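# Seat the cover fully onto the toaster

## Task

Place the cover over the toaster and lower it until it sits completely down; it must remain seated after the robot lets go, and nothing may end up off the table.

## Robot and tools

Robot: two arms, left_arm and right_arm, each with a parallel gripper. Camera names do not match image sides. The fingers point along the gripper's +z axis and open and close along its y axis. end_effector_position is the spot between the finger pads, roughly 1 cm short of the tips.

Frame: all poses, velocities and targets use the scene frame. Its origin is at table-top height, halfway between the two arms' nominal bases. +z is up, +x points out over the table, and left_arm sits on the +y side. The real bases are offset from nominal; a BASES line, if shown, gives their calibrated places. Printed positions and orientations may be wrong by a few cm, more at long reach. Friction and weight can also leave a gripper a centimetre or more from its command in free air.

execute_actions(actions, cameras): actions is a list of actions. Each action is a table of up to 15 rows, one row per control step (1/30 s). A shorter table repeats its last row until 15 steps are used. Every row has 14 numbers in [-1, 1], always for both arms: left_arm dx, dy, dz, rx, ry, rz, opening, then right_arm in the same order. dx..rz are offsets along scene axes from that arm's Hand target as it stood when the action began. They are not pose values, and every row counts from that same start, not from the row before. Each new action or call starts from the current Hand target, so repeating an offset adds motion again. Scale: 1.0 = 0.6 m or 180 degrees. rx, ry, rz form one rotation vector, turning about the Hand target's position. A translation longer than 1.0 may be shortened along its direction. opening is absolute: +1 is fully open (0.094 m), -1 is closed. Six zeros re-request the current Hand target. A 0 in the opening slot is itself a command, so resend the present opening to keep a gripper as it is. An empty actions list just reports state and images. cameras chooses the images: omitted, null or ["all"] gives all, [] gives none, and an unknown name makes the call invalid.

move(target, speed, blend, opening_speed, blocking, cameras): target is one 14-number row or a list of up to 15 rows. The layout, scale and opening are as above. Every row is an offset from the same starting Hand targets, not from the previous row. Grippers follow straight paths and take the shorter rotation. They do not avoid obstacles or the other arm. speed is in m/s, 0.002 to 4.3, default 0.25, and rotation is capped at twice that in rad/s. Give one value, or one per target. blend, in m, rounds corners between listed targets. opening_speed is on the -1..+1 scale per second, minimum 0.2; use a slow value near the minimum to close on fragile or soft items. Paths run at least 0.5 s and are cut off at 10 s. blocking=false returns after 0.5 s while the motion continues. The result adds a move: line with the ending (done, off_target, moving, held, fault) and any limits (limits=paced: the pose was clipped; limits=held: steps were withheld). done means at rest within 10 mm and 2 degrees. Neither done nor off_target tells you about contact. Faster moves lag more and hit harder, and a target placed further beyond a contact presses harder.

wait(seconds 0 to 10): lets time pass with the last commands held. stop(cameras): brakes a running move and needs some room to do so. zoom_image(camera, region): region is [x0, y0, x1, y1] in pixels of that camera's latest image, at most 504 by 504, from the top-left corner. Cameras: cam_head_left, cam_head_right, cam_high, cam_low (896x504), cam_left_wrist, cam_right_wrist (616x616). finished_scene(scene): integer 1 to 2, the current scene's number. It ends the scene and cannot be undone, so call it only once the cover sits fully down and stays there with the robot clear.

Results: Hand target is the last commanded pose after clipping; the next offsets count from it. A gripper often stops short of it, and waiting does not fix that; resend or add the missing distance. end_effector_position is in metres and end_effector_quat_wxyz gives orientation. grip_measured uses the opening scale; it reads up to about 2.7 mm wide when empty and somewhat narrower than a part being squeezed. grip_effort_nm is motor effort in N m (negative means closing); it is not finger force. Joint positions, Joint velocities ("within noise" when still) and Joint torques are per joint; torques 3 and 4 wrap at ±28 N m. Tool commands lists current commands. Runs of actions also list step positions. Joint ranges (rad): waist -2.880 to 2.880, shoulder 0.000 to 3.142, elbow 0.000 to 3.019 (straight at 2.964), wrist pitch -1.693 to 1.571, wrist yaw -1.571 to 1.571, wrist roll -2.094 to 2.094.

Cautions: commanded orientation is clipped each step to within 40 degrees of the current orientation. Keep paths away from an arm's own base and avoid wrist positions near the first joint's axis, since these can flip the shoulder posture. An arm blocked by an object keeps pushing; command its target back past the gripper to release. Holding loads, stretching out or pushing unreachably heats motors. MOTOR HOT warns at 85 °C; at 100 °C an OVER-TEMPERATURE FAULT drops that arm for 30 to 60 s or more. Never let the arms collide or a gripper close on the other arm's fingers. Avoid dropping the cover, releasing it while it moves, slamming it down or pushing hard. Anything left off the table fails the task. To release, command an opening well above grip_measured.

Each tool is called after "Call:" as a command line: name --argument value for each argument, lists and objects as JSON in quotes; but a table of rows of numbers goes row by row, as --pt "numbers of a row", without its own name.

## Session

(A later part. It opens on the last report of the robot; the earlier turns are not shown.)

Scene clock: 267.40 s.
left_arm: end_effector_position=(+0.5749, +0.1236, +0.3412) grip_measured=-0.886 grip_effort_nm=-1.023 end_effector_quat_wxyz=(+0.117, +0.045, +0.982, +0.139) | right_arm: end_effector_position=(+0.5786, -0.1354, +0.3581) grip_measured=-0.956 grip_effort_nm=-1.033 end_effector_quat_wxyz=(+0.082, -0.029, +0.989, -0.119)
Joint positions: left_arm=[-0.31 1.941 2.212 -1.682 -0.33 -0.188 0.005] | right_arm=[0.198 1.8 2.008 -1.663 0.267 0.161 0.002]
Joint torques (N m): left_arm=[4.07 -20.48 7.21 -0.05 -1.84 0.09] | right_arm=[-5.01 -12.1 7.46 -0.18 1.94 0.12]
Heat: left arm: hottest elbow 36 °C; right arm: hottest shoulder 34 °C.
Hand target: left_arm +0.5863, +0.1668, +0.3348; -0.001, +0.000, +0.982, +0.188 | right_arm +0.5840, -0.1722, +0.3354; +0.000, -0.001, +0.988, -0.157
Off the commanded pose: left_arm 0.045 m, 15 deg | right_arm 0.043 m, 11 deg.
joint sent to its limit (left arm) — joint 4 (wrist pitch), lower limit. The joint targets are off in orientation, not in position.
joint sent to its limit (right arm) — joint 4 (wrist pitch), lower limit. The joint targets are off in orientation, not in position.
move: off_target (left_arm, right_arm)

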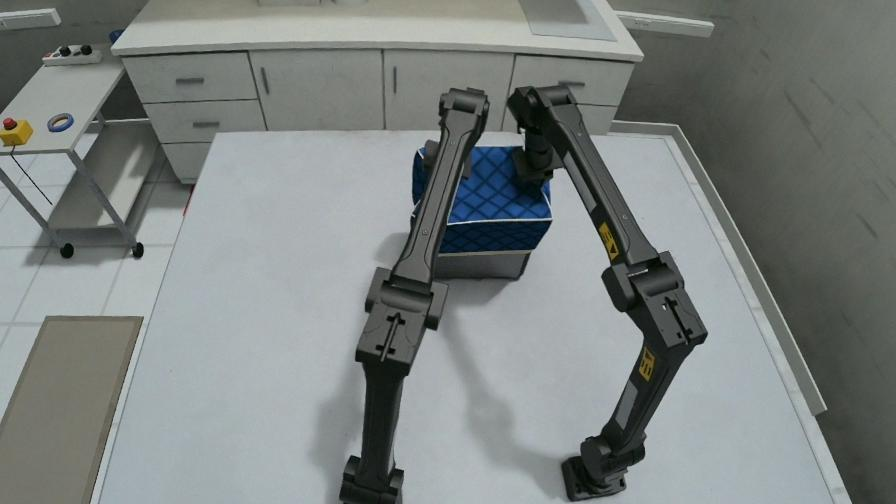

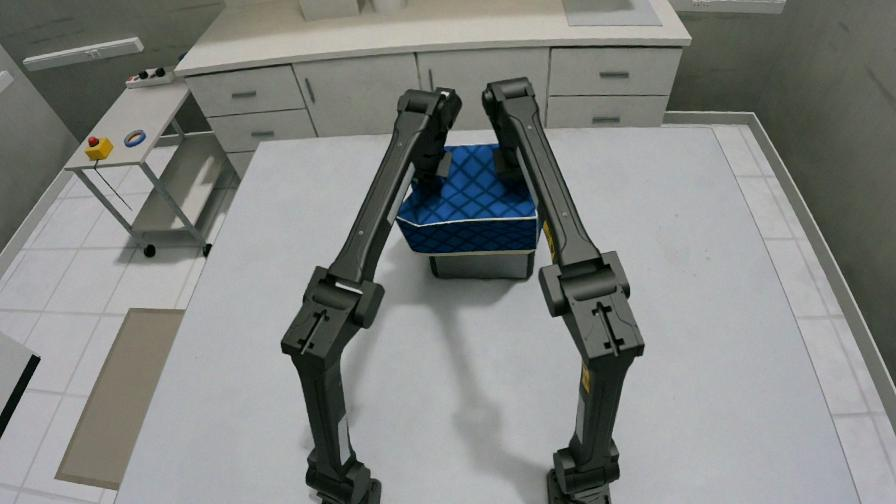

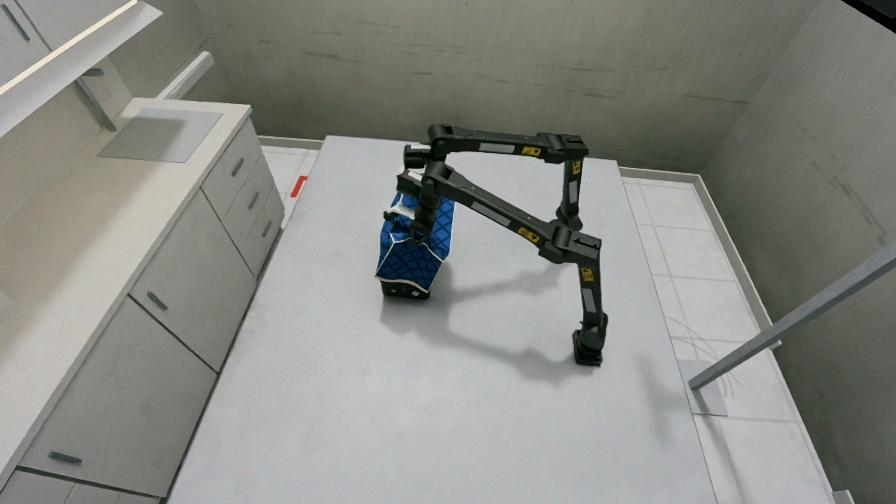

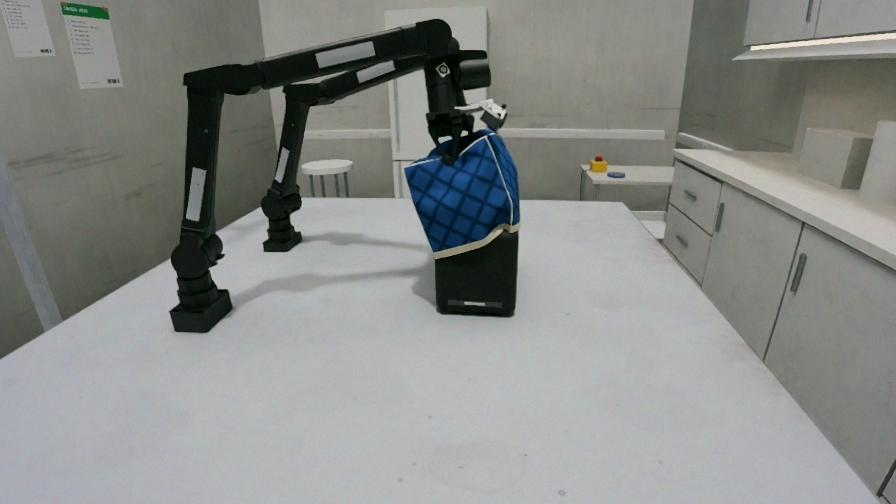

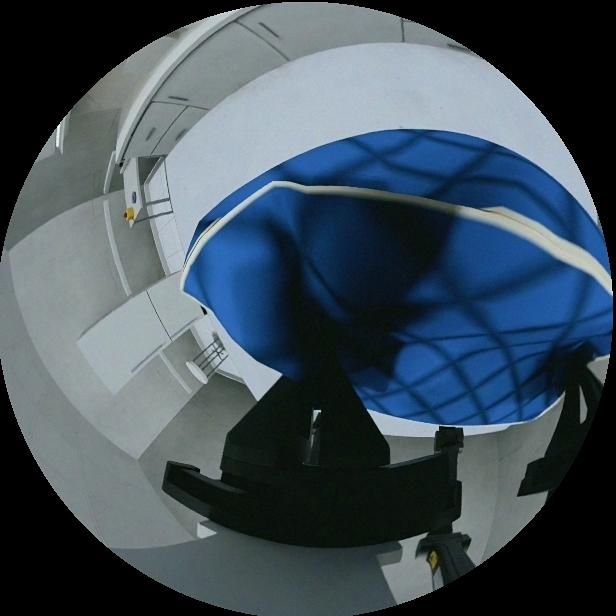

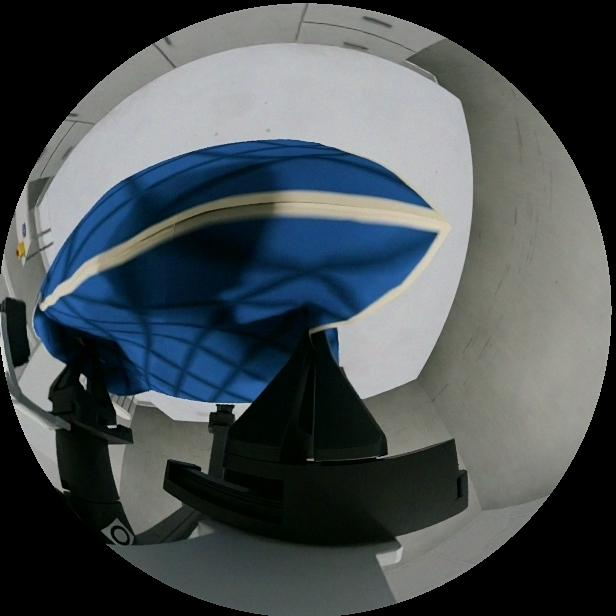

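Call:
move --target '[0.045,0,-0.14,0,0,0,-1,0.045,0,-0.16,0,0,0,-1]' --speed 0.06

Call:
zoom_image --camera "cam_low" --region '[300, 80, 600, 330]'

Call:
zoom_image --camera "cam_high" --region '[320, 80, 620, 380]'

Scene clock: 275.87 s.
left_arm: end_effector_position=(+0.5973, +0.1172, +0.2556) grip_measured=-0.886 grip_effort_nm=-1.033 end_effector_quat_wxyz=(+0.058, +0.044, +0.985, +0.157) | right_arm: end_effector_position=(+0.6013, -0.1366, +0.2813) grip_measured=-0.956 grip_effort_nm=-1.033 end_effector_quat_wxyz=(+0.037, -0.020, +0.989, -0.139)
Joint positions: left_arm=[-0.31 2.077 2.208 -1.669 -0.334 -0.21 0.005] | right_arm=[0.194 1.911 1.969 -1.613 0.289 0.188 0.002]
Joint torques (N m): left_arm=[5.54 -20.78 9.1 -0.65 -1.49 -0.03] | right_arm=[-5.42 -11.58 7.25 0.39 1.04 0.1]
Heat: left arm: hottest elbow 36 °C; right arm: hottest shoulder 34 °C.
Hand target: left_arm +0.6133, +0.1667, +0.2506; -0.002, +0.000, +0.982, +0.188 | right_arm +0.6111, -0.1722, +0.2394; +0.000, -0.001, +0.988, -0.157
Off the commanded pose: left_arm 0.052 m, 9 deg | right_arm 0.056 m, 5 deg.
joint sent to its limit (left arm) — joint 4 (wrist pitch), lower limit. The joint targets are off in orientation, not in position.
move: off_target (left_arm, right_arm)

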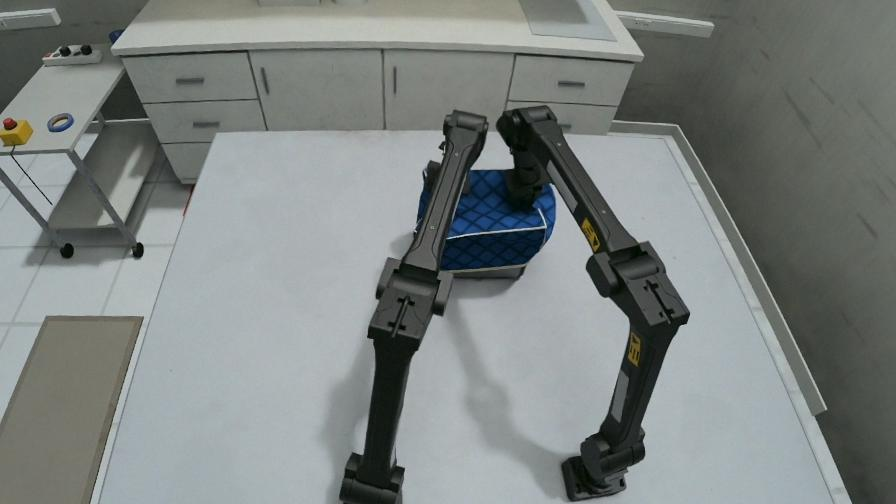

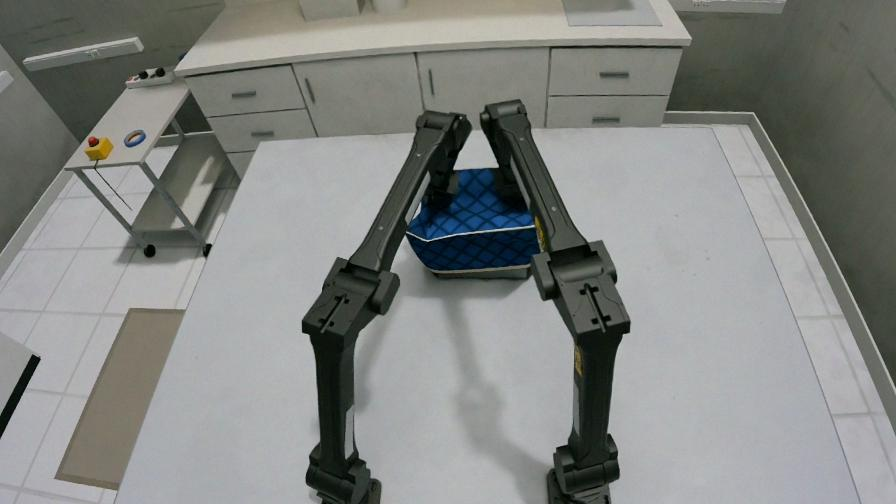

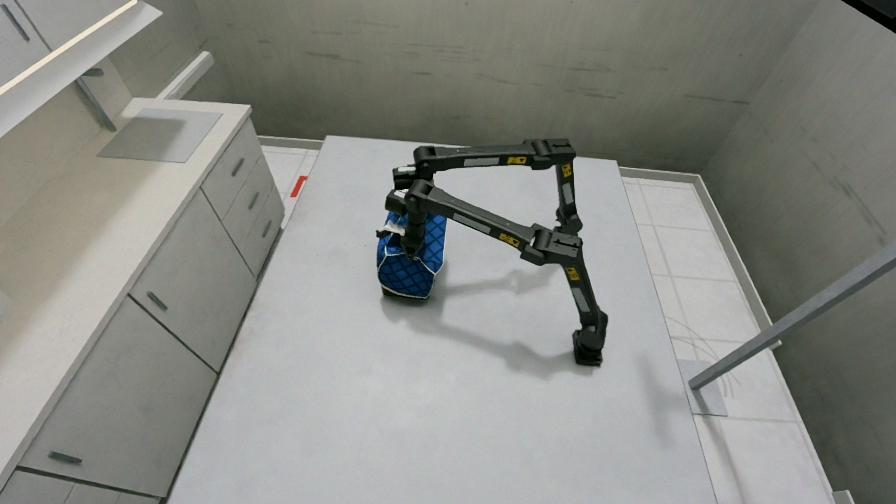

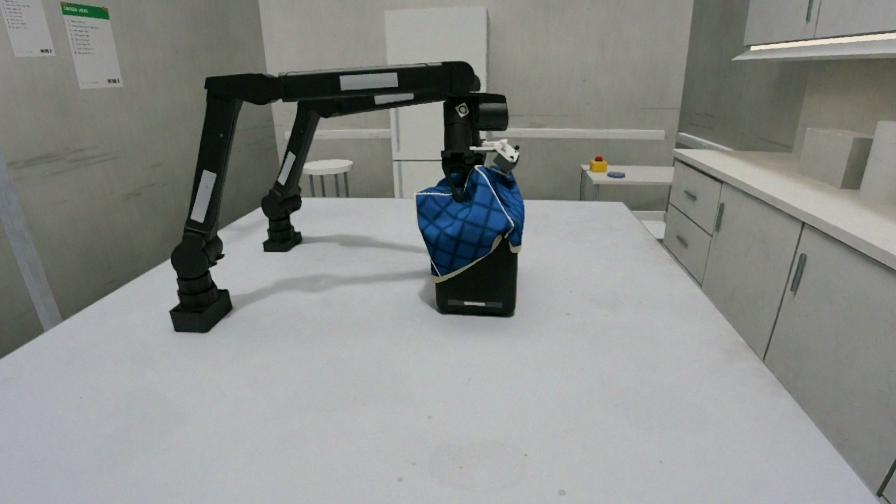

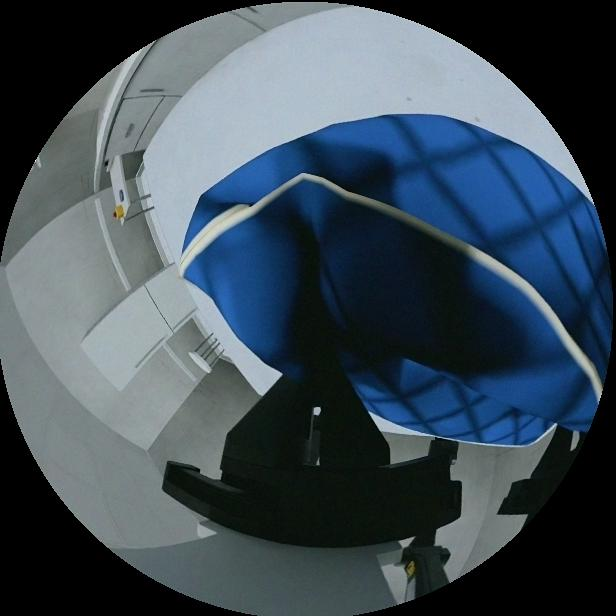

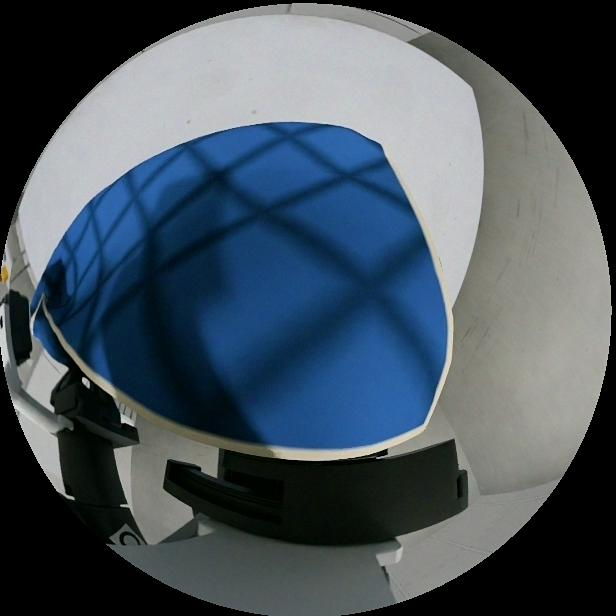

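Scaled by 1.680.

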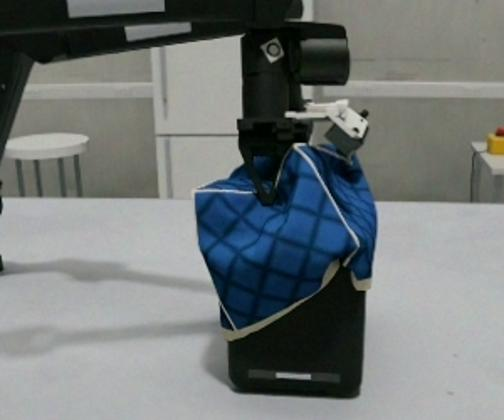

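Scaled by 1.680.

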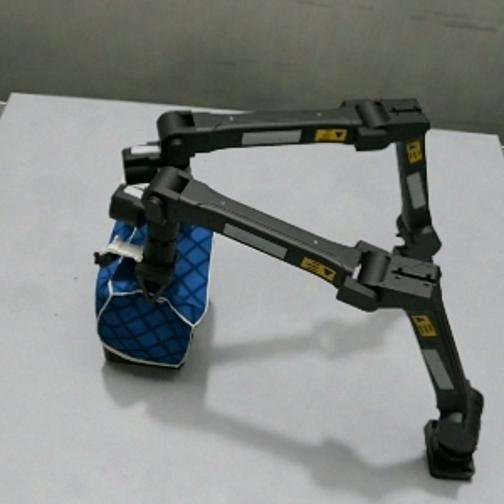

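Call:
move --target '[0.07,-0.01,0,0,0,0,-1,0.07,0.01,0.02,0,0,0,-1]' --speed 0.06 --cameras '["cam_low","cam_high"]'

Call:
zoom_image --camera "cam_low" --region '[300, 80, 600, 330]'

Call:
zoom_image --camera "cam_high" --region '[320, 80, 620, 380]'

Scene clock: 282.20 s.
left_arm: end_effector_position=(+0.6315, +0.1078, +0.2425) grip_measured=-0.886 grip_effort_nm=-1.028 end_effector_quat_wxyz=(+0.070, +0.047, +0.984, +0.155) | right_arm: end_effector_position=(+0.6336, -0.1444, +0.2632) grip_measured=-0.956 grip_effort_nm=-1.033 end_effector_quat_wxyz=(+0.017, -0.012, +0.989, -0.149)
Joint positions: left_arm=[-0.309 2.188 2.359 -1.683 -0.337 -0.199 0.005] | right_arm=[0.173 2.04 2.119 -1.676 0.3 0.189 0.002]
Joint torques (N m): left_arm=[5.66 -23.24 10.74 -0.1 -1.47 0.15] | right_arm=[-3.9 -13.57 13.55 0.03 0.72 -0.04]
Heat: left arm: hottest elbow 36 °C; right arm: hottest shoulder 34 °C.
Hand target: left_arm +0.6554, +0.1608, +0.2506; -0.002, +0.000, +0.982, +0.188 | right_arm +0.6531, -0.1661, +0.2514; +0.000, -0.001, +0.988, -0.157
Off the commanded pose: left_arm 0.059 m, 10 deg | right_arm 0.032 m, 3 deg.
joint sent to its limit (left arm) — joint 4 (wrist pitch), lower limit. The joint targets are off in position and orientation.
joint sent to its limit (right arm) — joint 4 (wrist pitch), lower limit. The joint targets still meet the commanded pose.
move: off_target (left_arm, right_arm)
Images, in order (width x height): cam_high 896x504, cam_low 896x504.

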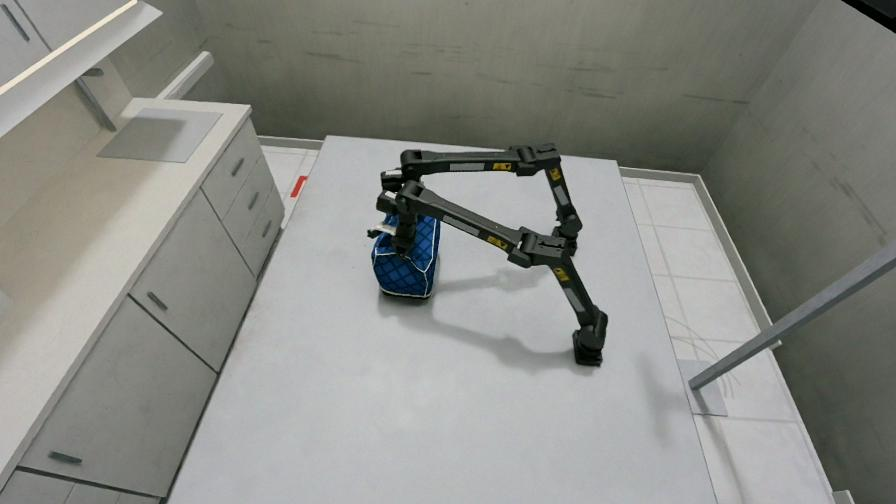

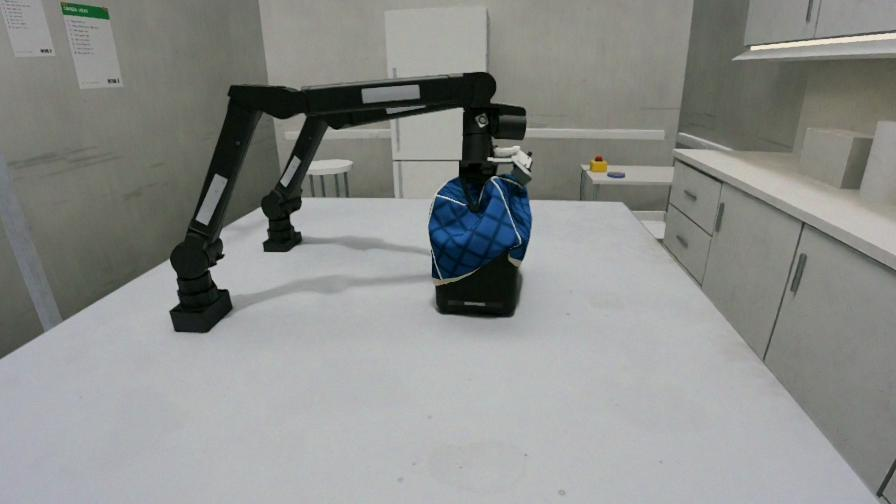

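Scaled by 1.680.

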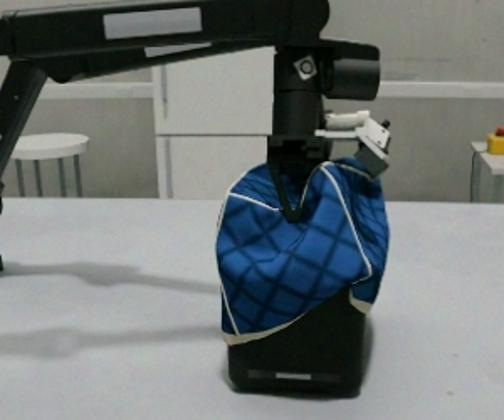

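Scaled by 1.680.

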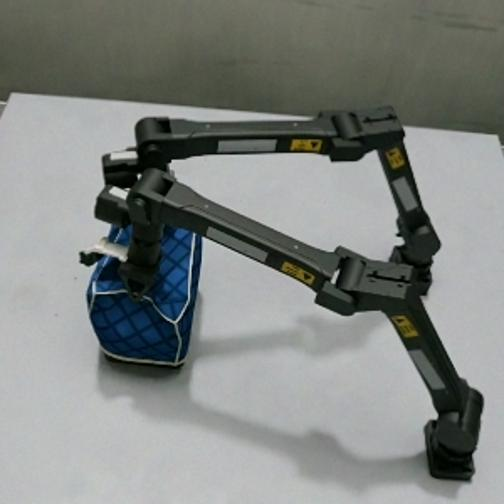

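Call:
move --pt "-0.03 -0.04 -0.01 0 0 0 -1 -0.02 0.02 -0.05 0 0 0 -1" --pt "-0.03 -0.04 -0.01 0 0 0 0.3 -0.02 0.02 -0.05 0 0 0 0.3" --speed 0.06 --opening_speed 0.6

Call:
zoom_image --camera "cam_low" --region '[300, 80, 600, 330]'

Call:
zoom_image --camera "cam_high" --region '[320, 80, 620, 380]'

Scene clock: 291.47 s.
left_arm: end_effector_position=(+0.6359, +0.1313, +0.2426) grip_measured=+0.297 grip_effort_nm=0.095 end_effector_quat_wxyz=(+0.071, +0.021, +0.982, +0.171) | right_arm: end_effector_position=(+0.6379, -0.1468, +0.2441) grip_measured=+0.297 grip_effort_nm=0.085 end_effector_quat_wxyz=(+0.016, -0.005, +0.988, -0.154)
Joint positions: left_arm=[-0.282 2.189 2.356 -1.684 -0.369 -0.223 0.061] | right_arm=[0.17 2.053 2.089 -1.638 0.309 0.201 0.061]
Joint torques (N m): left_arm=[0.15 -24.53 7.58 -0.06 -0.37 -0.05] | right_arm=[-1.9 -15.03 8.16 0.38 0.31 0.18]
Heat: left arm: hottest elbow 36 °C; right arm: hottest shoulder 34 °C.
Hand target: left_arm +0.6374, +0.1368, +0.2447; -0.002, +0.000, +0.982, +0.188 | right_arm +0.6411, -0.1541, +0.2215; +0.000, -0.001, +0.988, -0.157
Off the commanded pose: left_arm 0.006 m, 9 deg | right_arm 0.024 m, 2 deg.
joint sent to its limit (left arm) — joint 4 (wrist pitch), lower limit. The joint targets are off in orientation, not in position.
move: off_target (left_arm, right_arm); target 2's new opening was sent with left_arm's hand 0.030 m and 10 deg from that target

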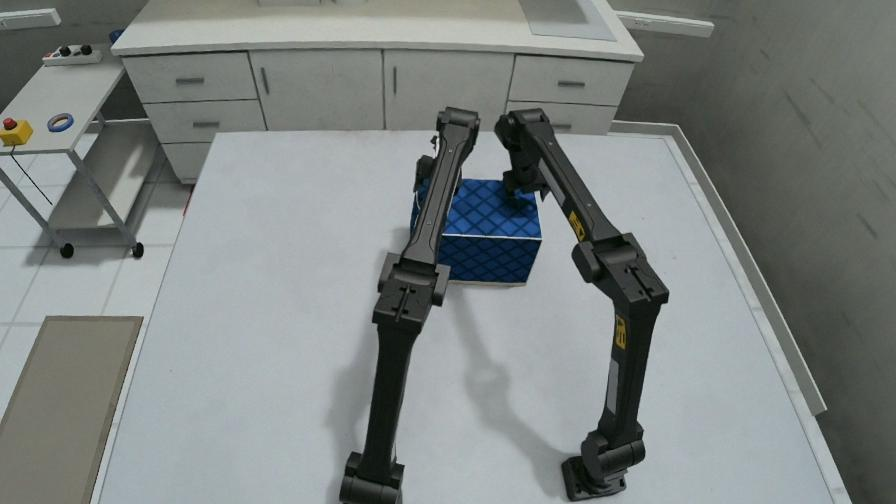

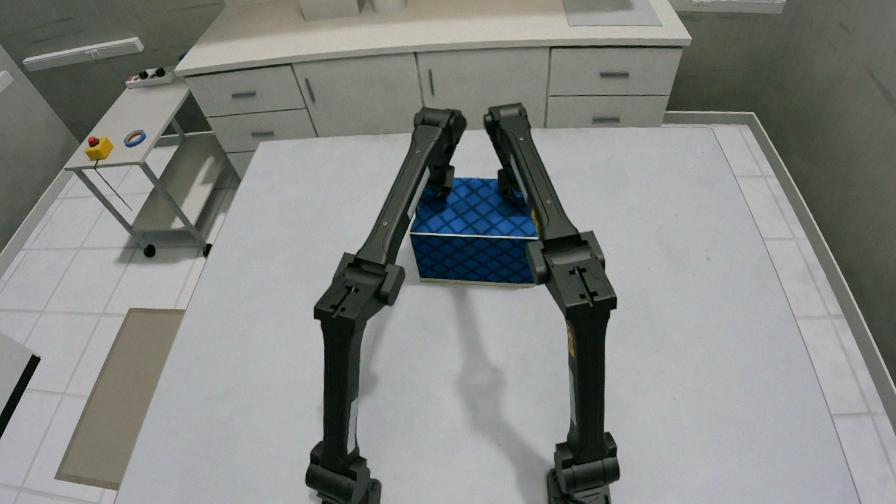

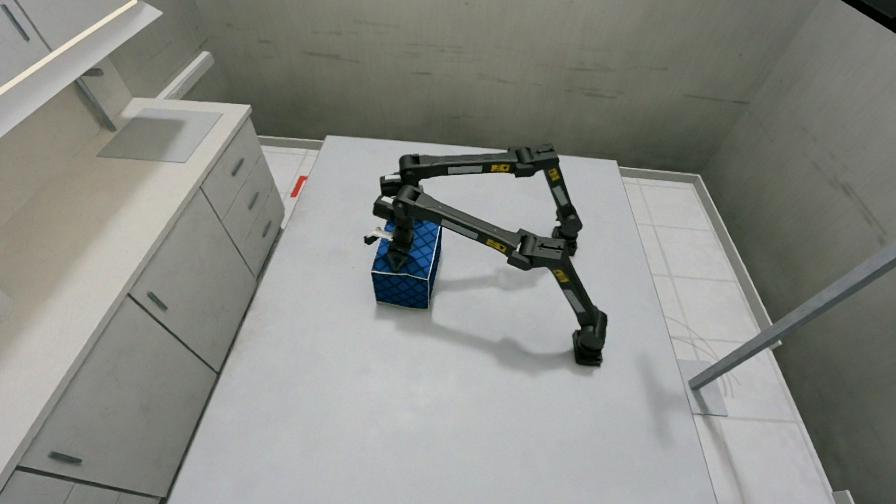

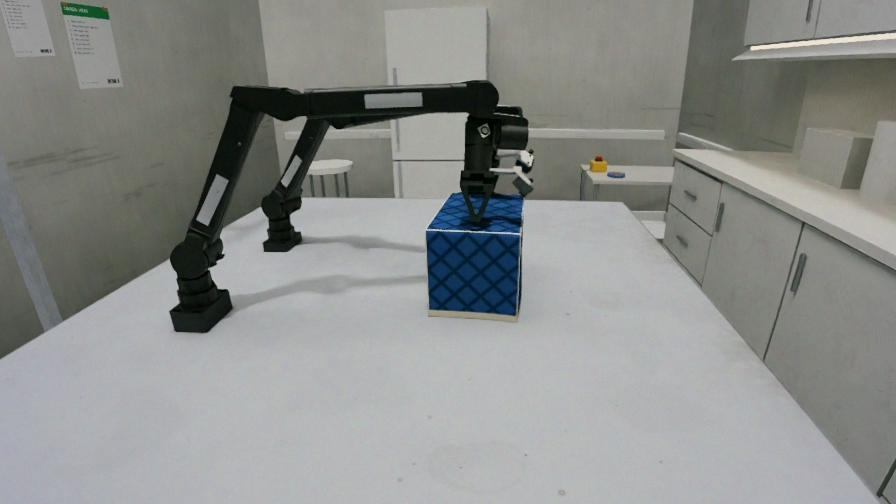

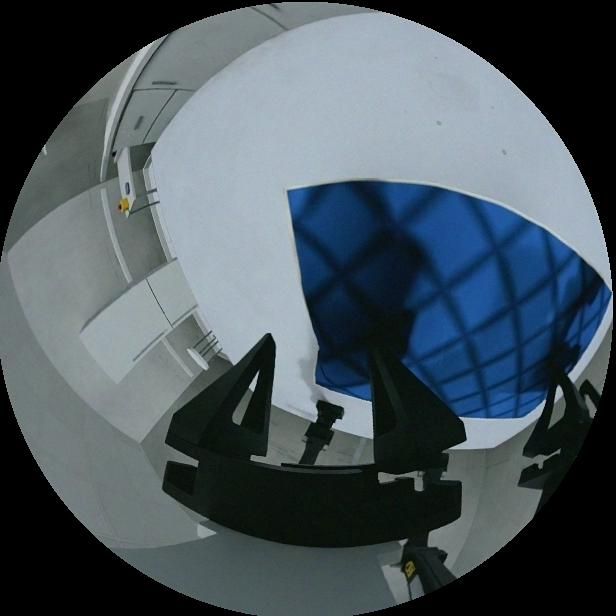

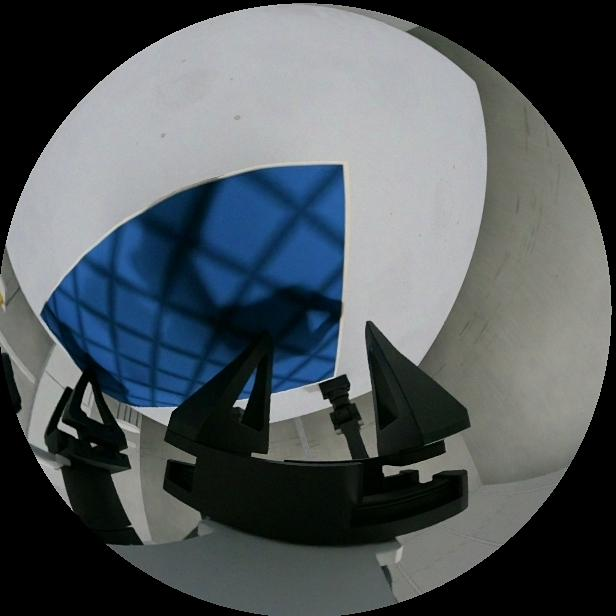

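Scaled by 1.680.

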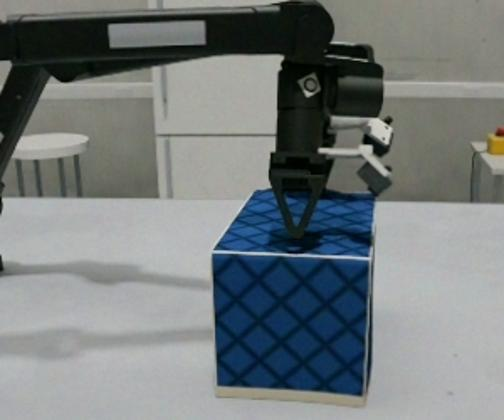

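Scaled by 1.680.

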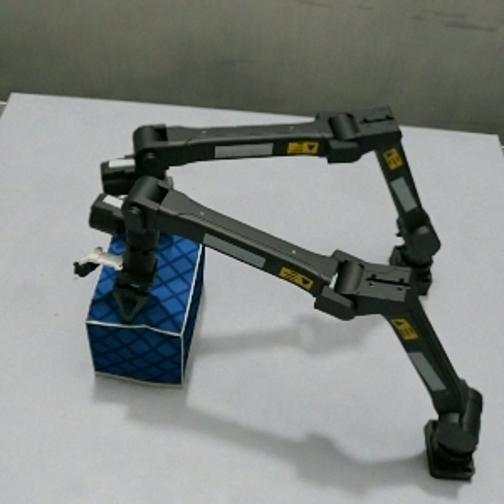

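Call:
move --pt "0 0 0.2 0 0 0 0.3 0 0 0.22 0 0 0 0.3" --pt "-0.2 0.12 0.22 0 0 0 0.3 -0.2 -0.12 0.24 0 0 0 0.3" --speed 0.2

Call:
zoom_image --camera "cam_head_right" --region '[310, 120, 630, 340]'

Call:
zoom_image --camera "cam_low" --region '[350, 150, 600, 350]'

Call:
zoom_image --camera "cam_high" --region '[320, 180, 520, 340]'

Scene clock: 300.73 s.
left_arm: end_effector_position=(+0.5205, +0.2021, +0.3663) grip_measured=+0.298 grip_effort_nm=0.095 end_effector_quat_wxyz=(+0.100, +0.022, +0.979, +0.176) | right_arm: end_effector_position=(+0.5271, -0.2206, +0.3627) grip_measured=+0.298 grip_effort_nm=0.090 end_effector_quat_wxyz=(+0.049, -0.004, +0.987, -0.152)
Joint positions: left_arm=[-0.221 1.757 2.006 -1.684 -0.384 -0.145 0.061] | right_arm=[0.075 1.66 1.83 -1.672 0.315 0.092 0.061]
Joint torques (N m): left_arm=[0.62 -19.66 7.66 -0.06 -0.2 0.13] | right_arm=[-1.61 -13.45 8.12 0.08 0.38 -0.03]
Heat: left arm: hottest elbow 36 °C; right arm: hottest shoulder 35 °C.
Hand target: left_arm +0.5173, +0.2088, +0.3768; -0.001, +0.000, +0.982, +0.188 | right_arm +0.5211, -0.2262, +0.3657; +0.000, -0.001, +0.988, -0.157
Off the commanded pose: left_arm 0.013 m, 12 deg | right_arm 0.009 m, 6 deg.
joint sent to its limit (left arm) — joint 4 (wrist pitch), lower limit. The joint targets are off in orientation, not in position.
joint sent to its limit (right arm) — joint 4 (wrist pitch), lower limit. The joint targets are off in orientation, not in position.
move: off_target (left_arm, right_arm)

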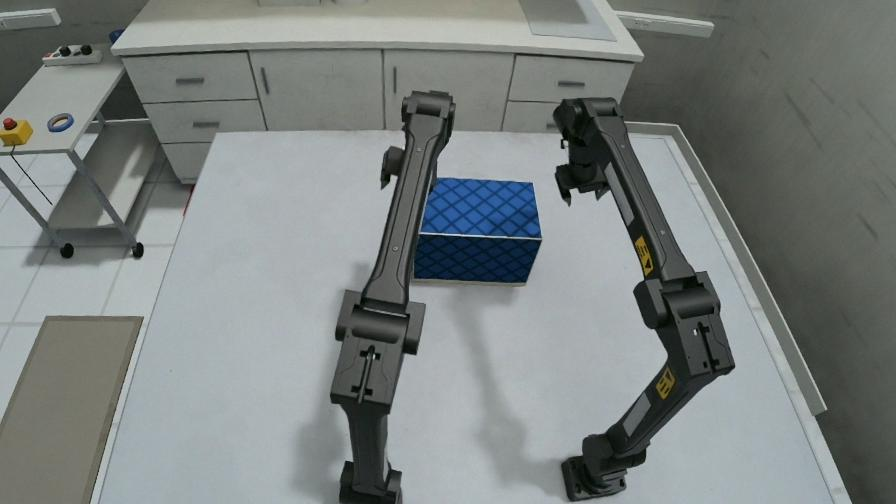

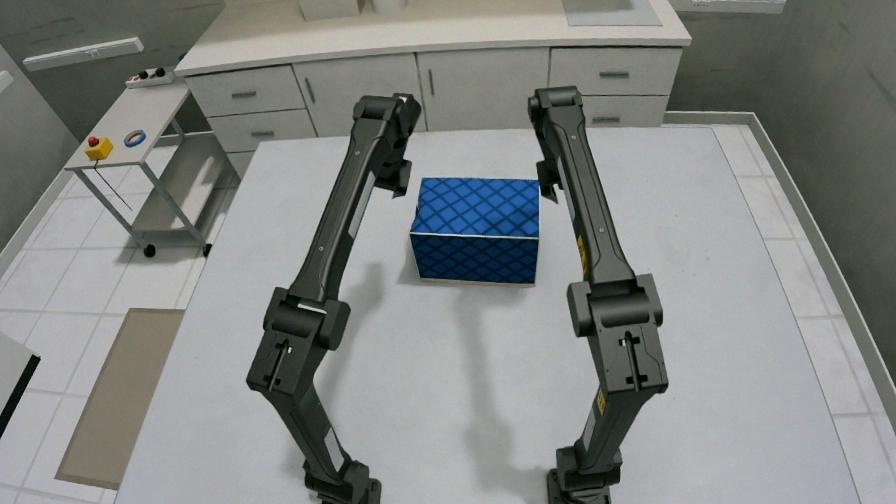

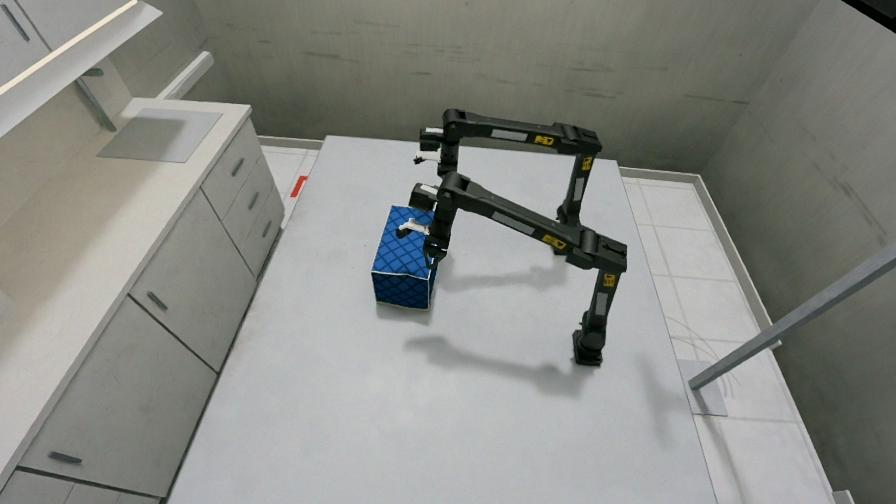

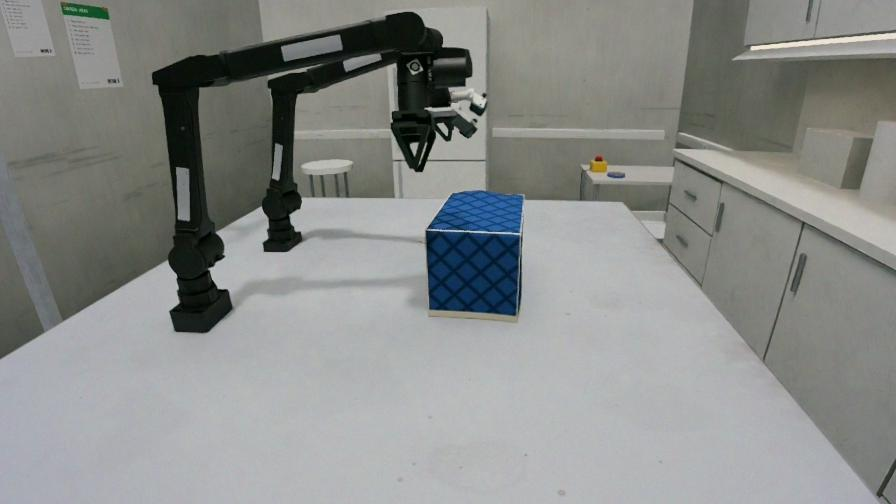

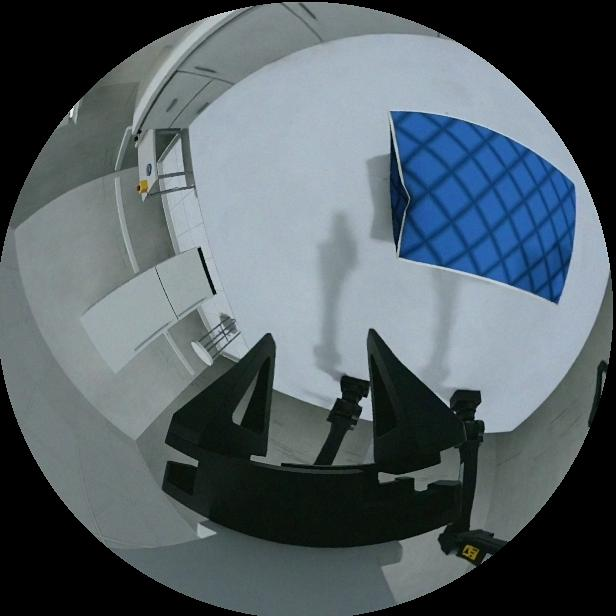

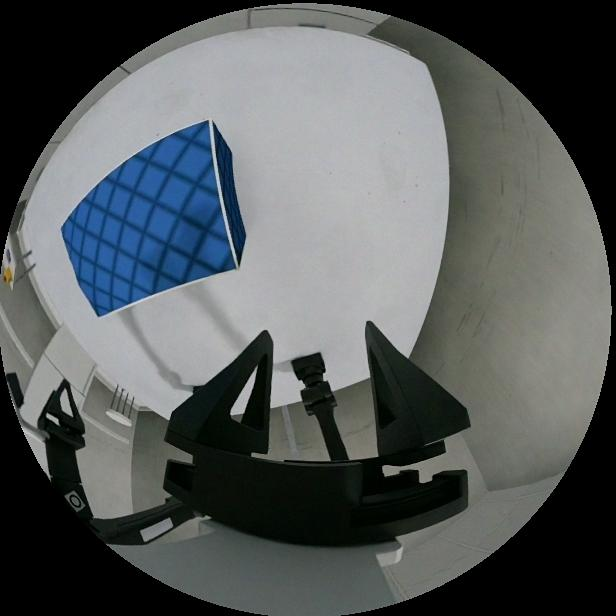

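Scaled by 1.575.

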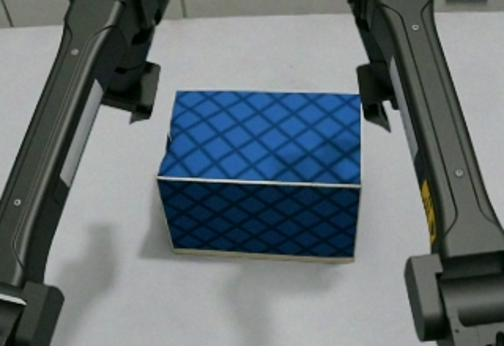

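Scaled by 2.016.

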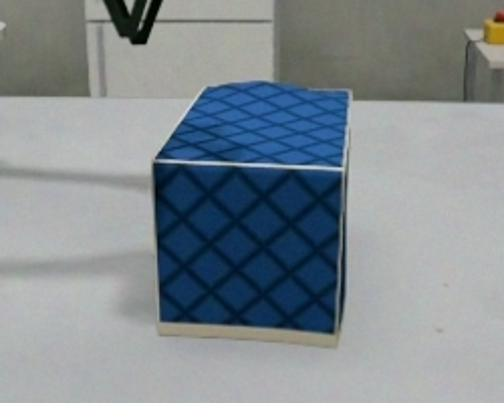

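Scaled by 2.520.

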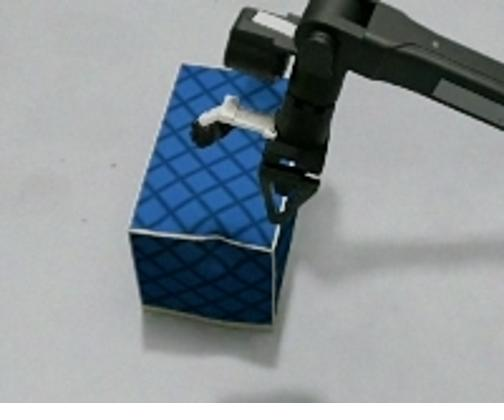

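Call:
finished_scene --scene 1

The scene is finished: the task was done.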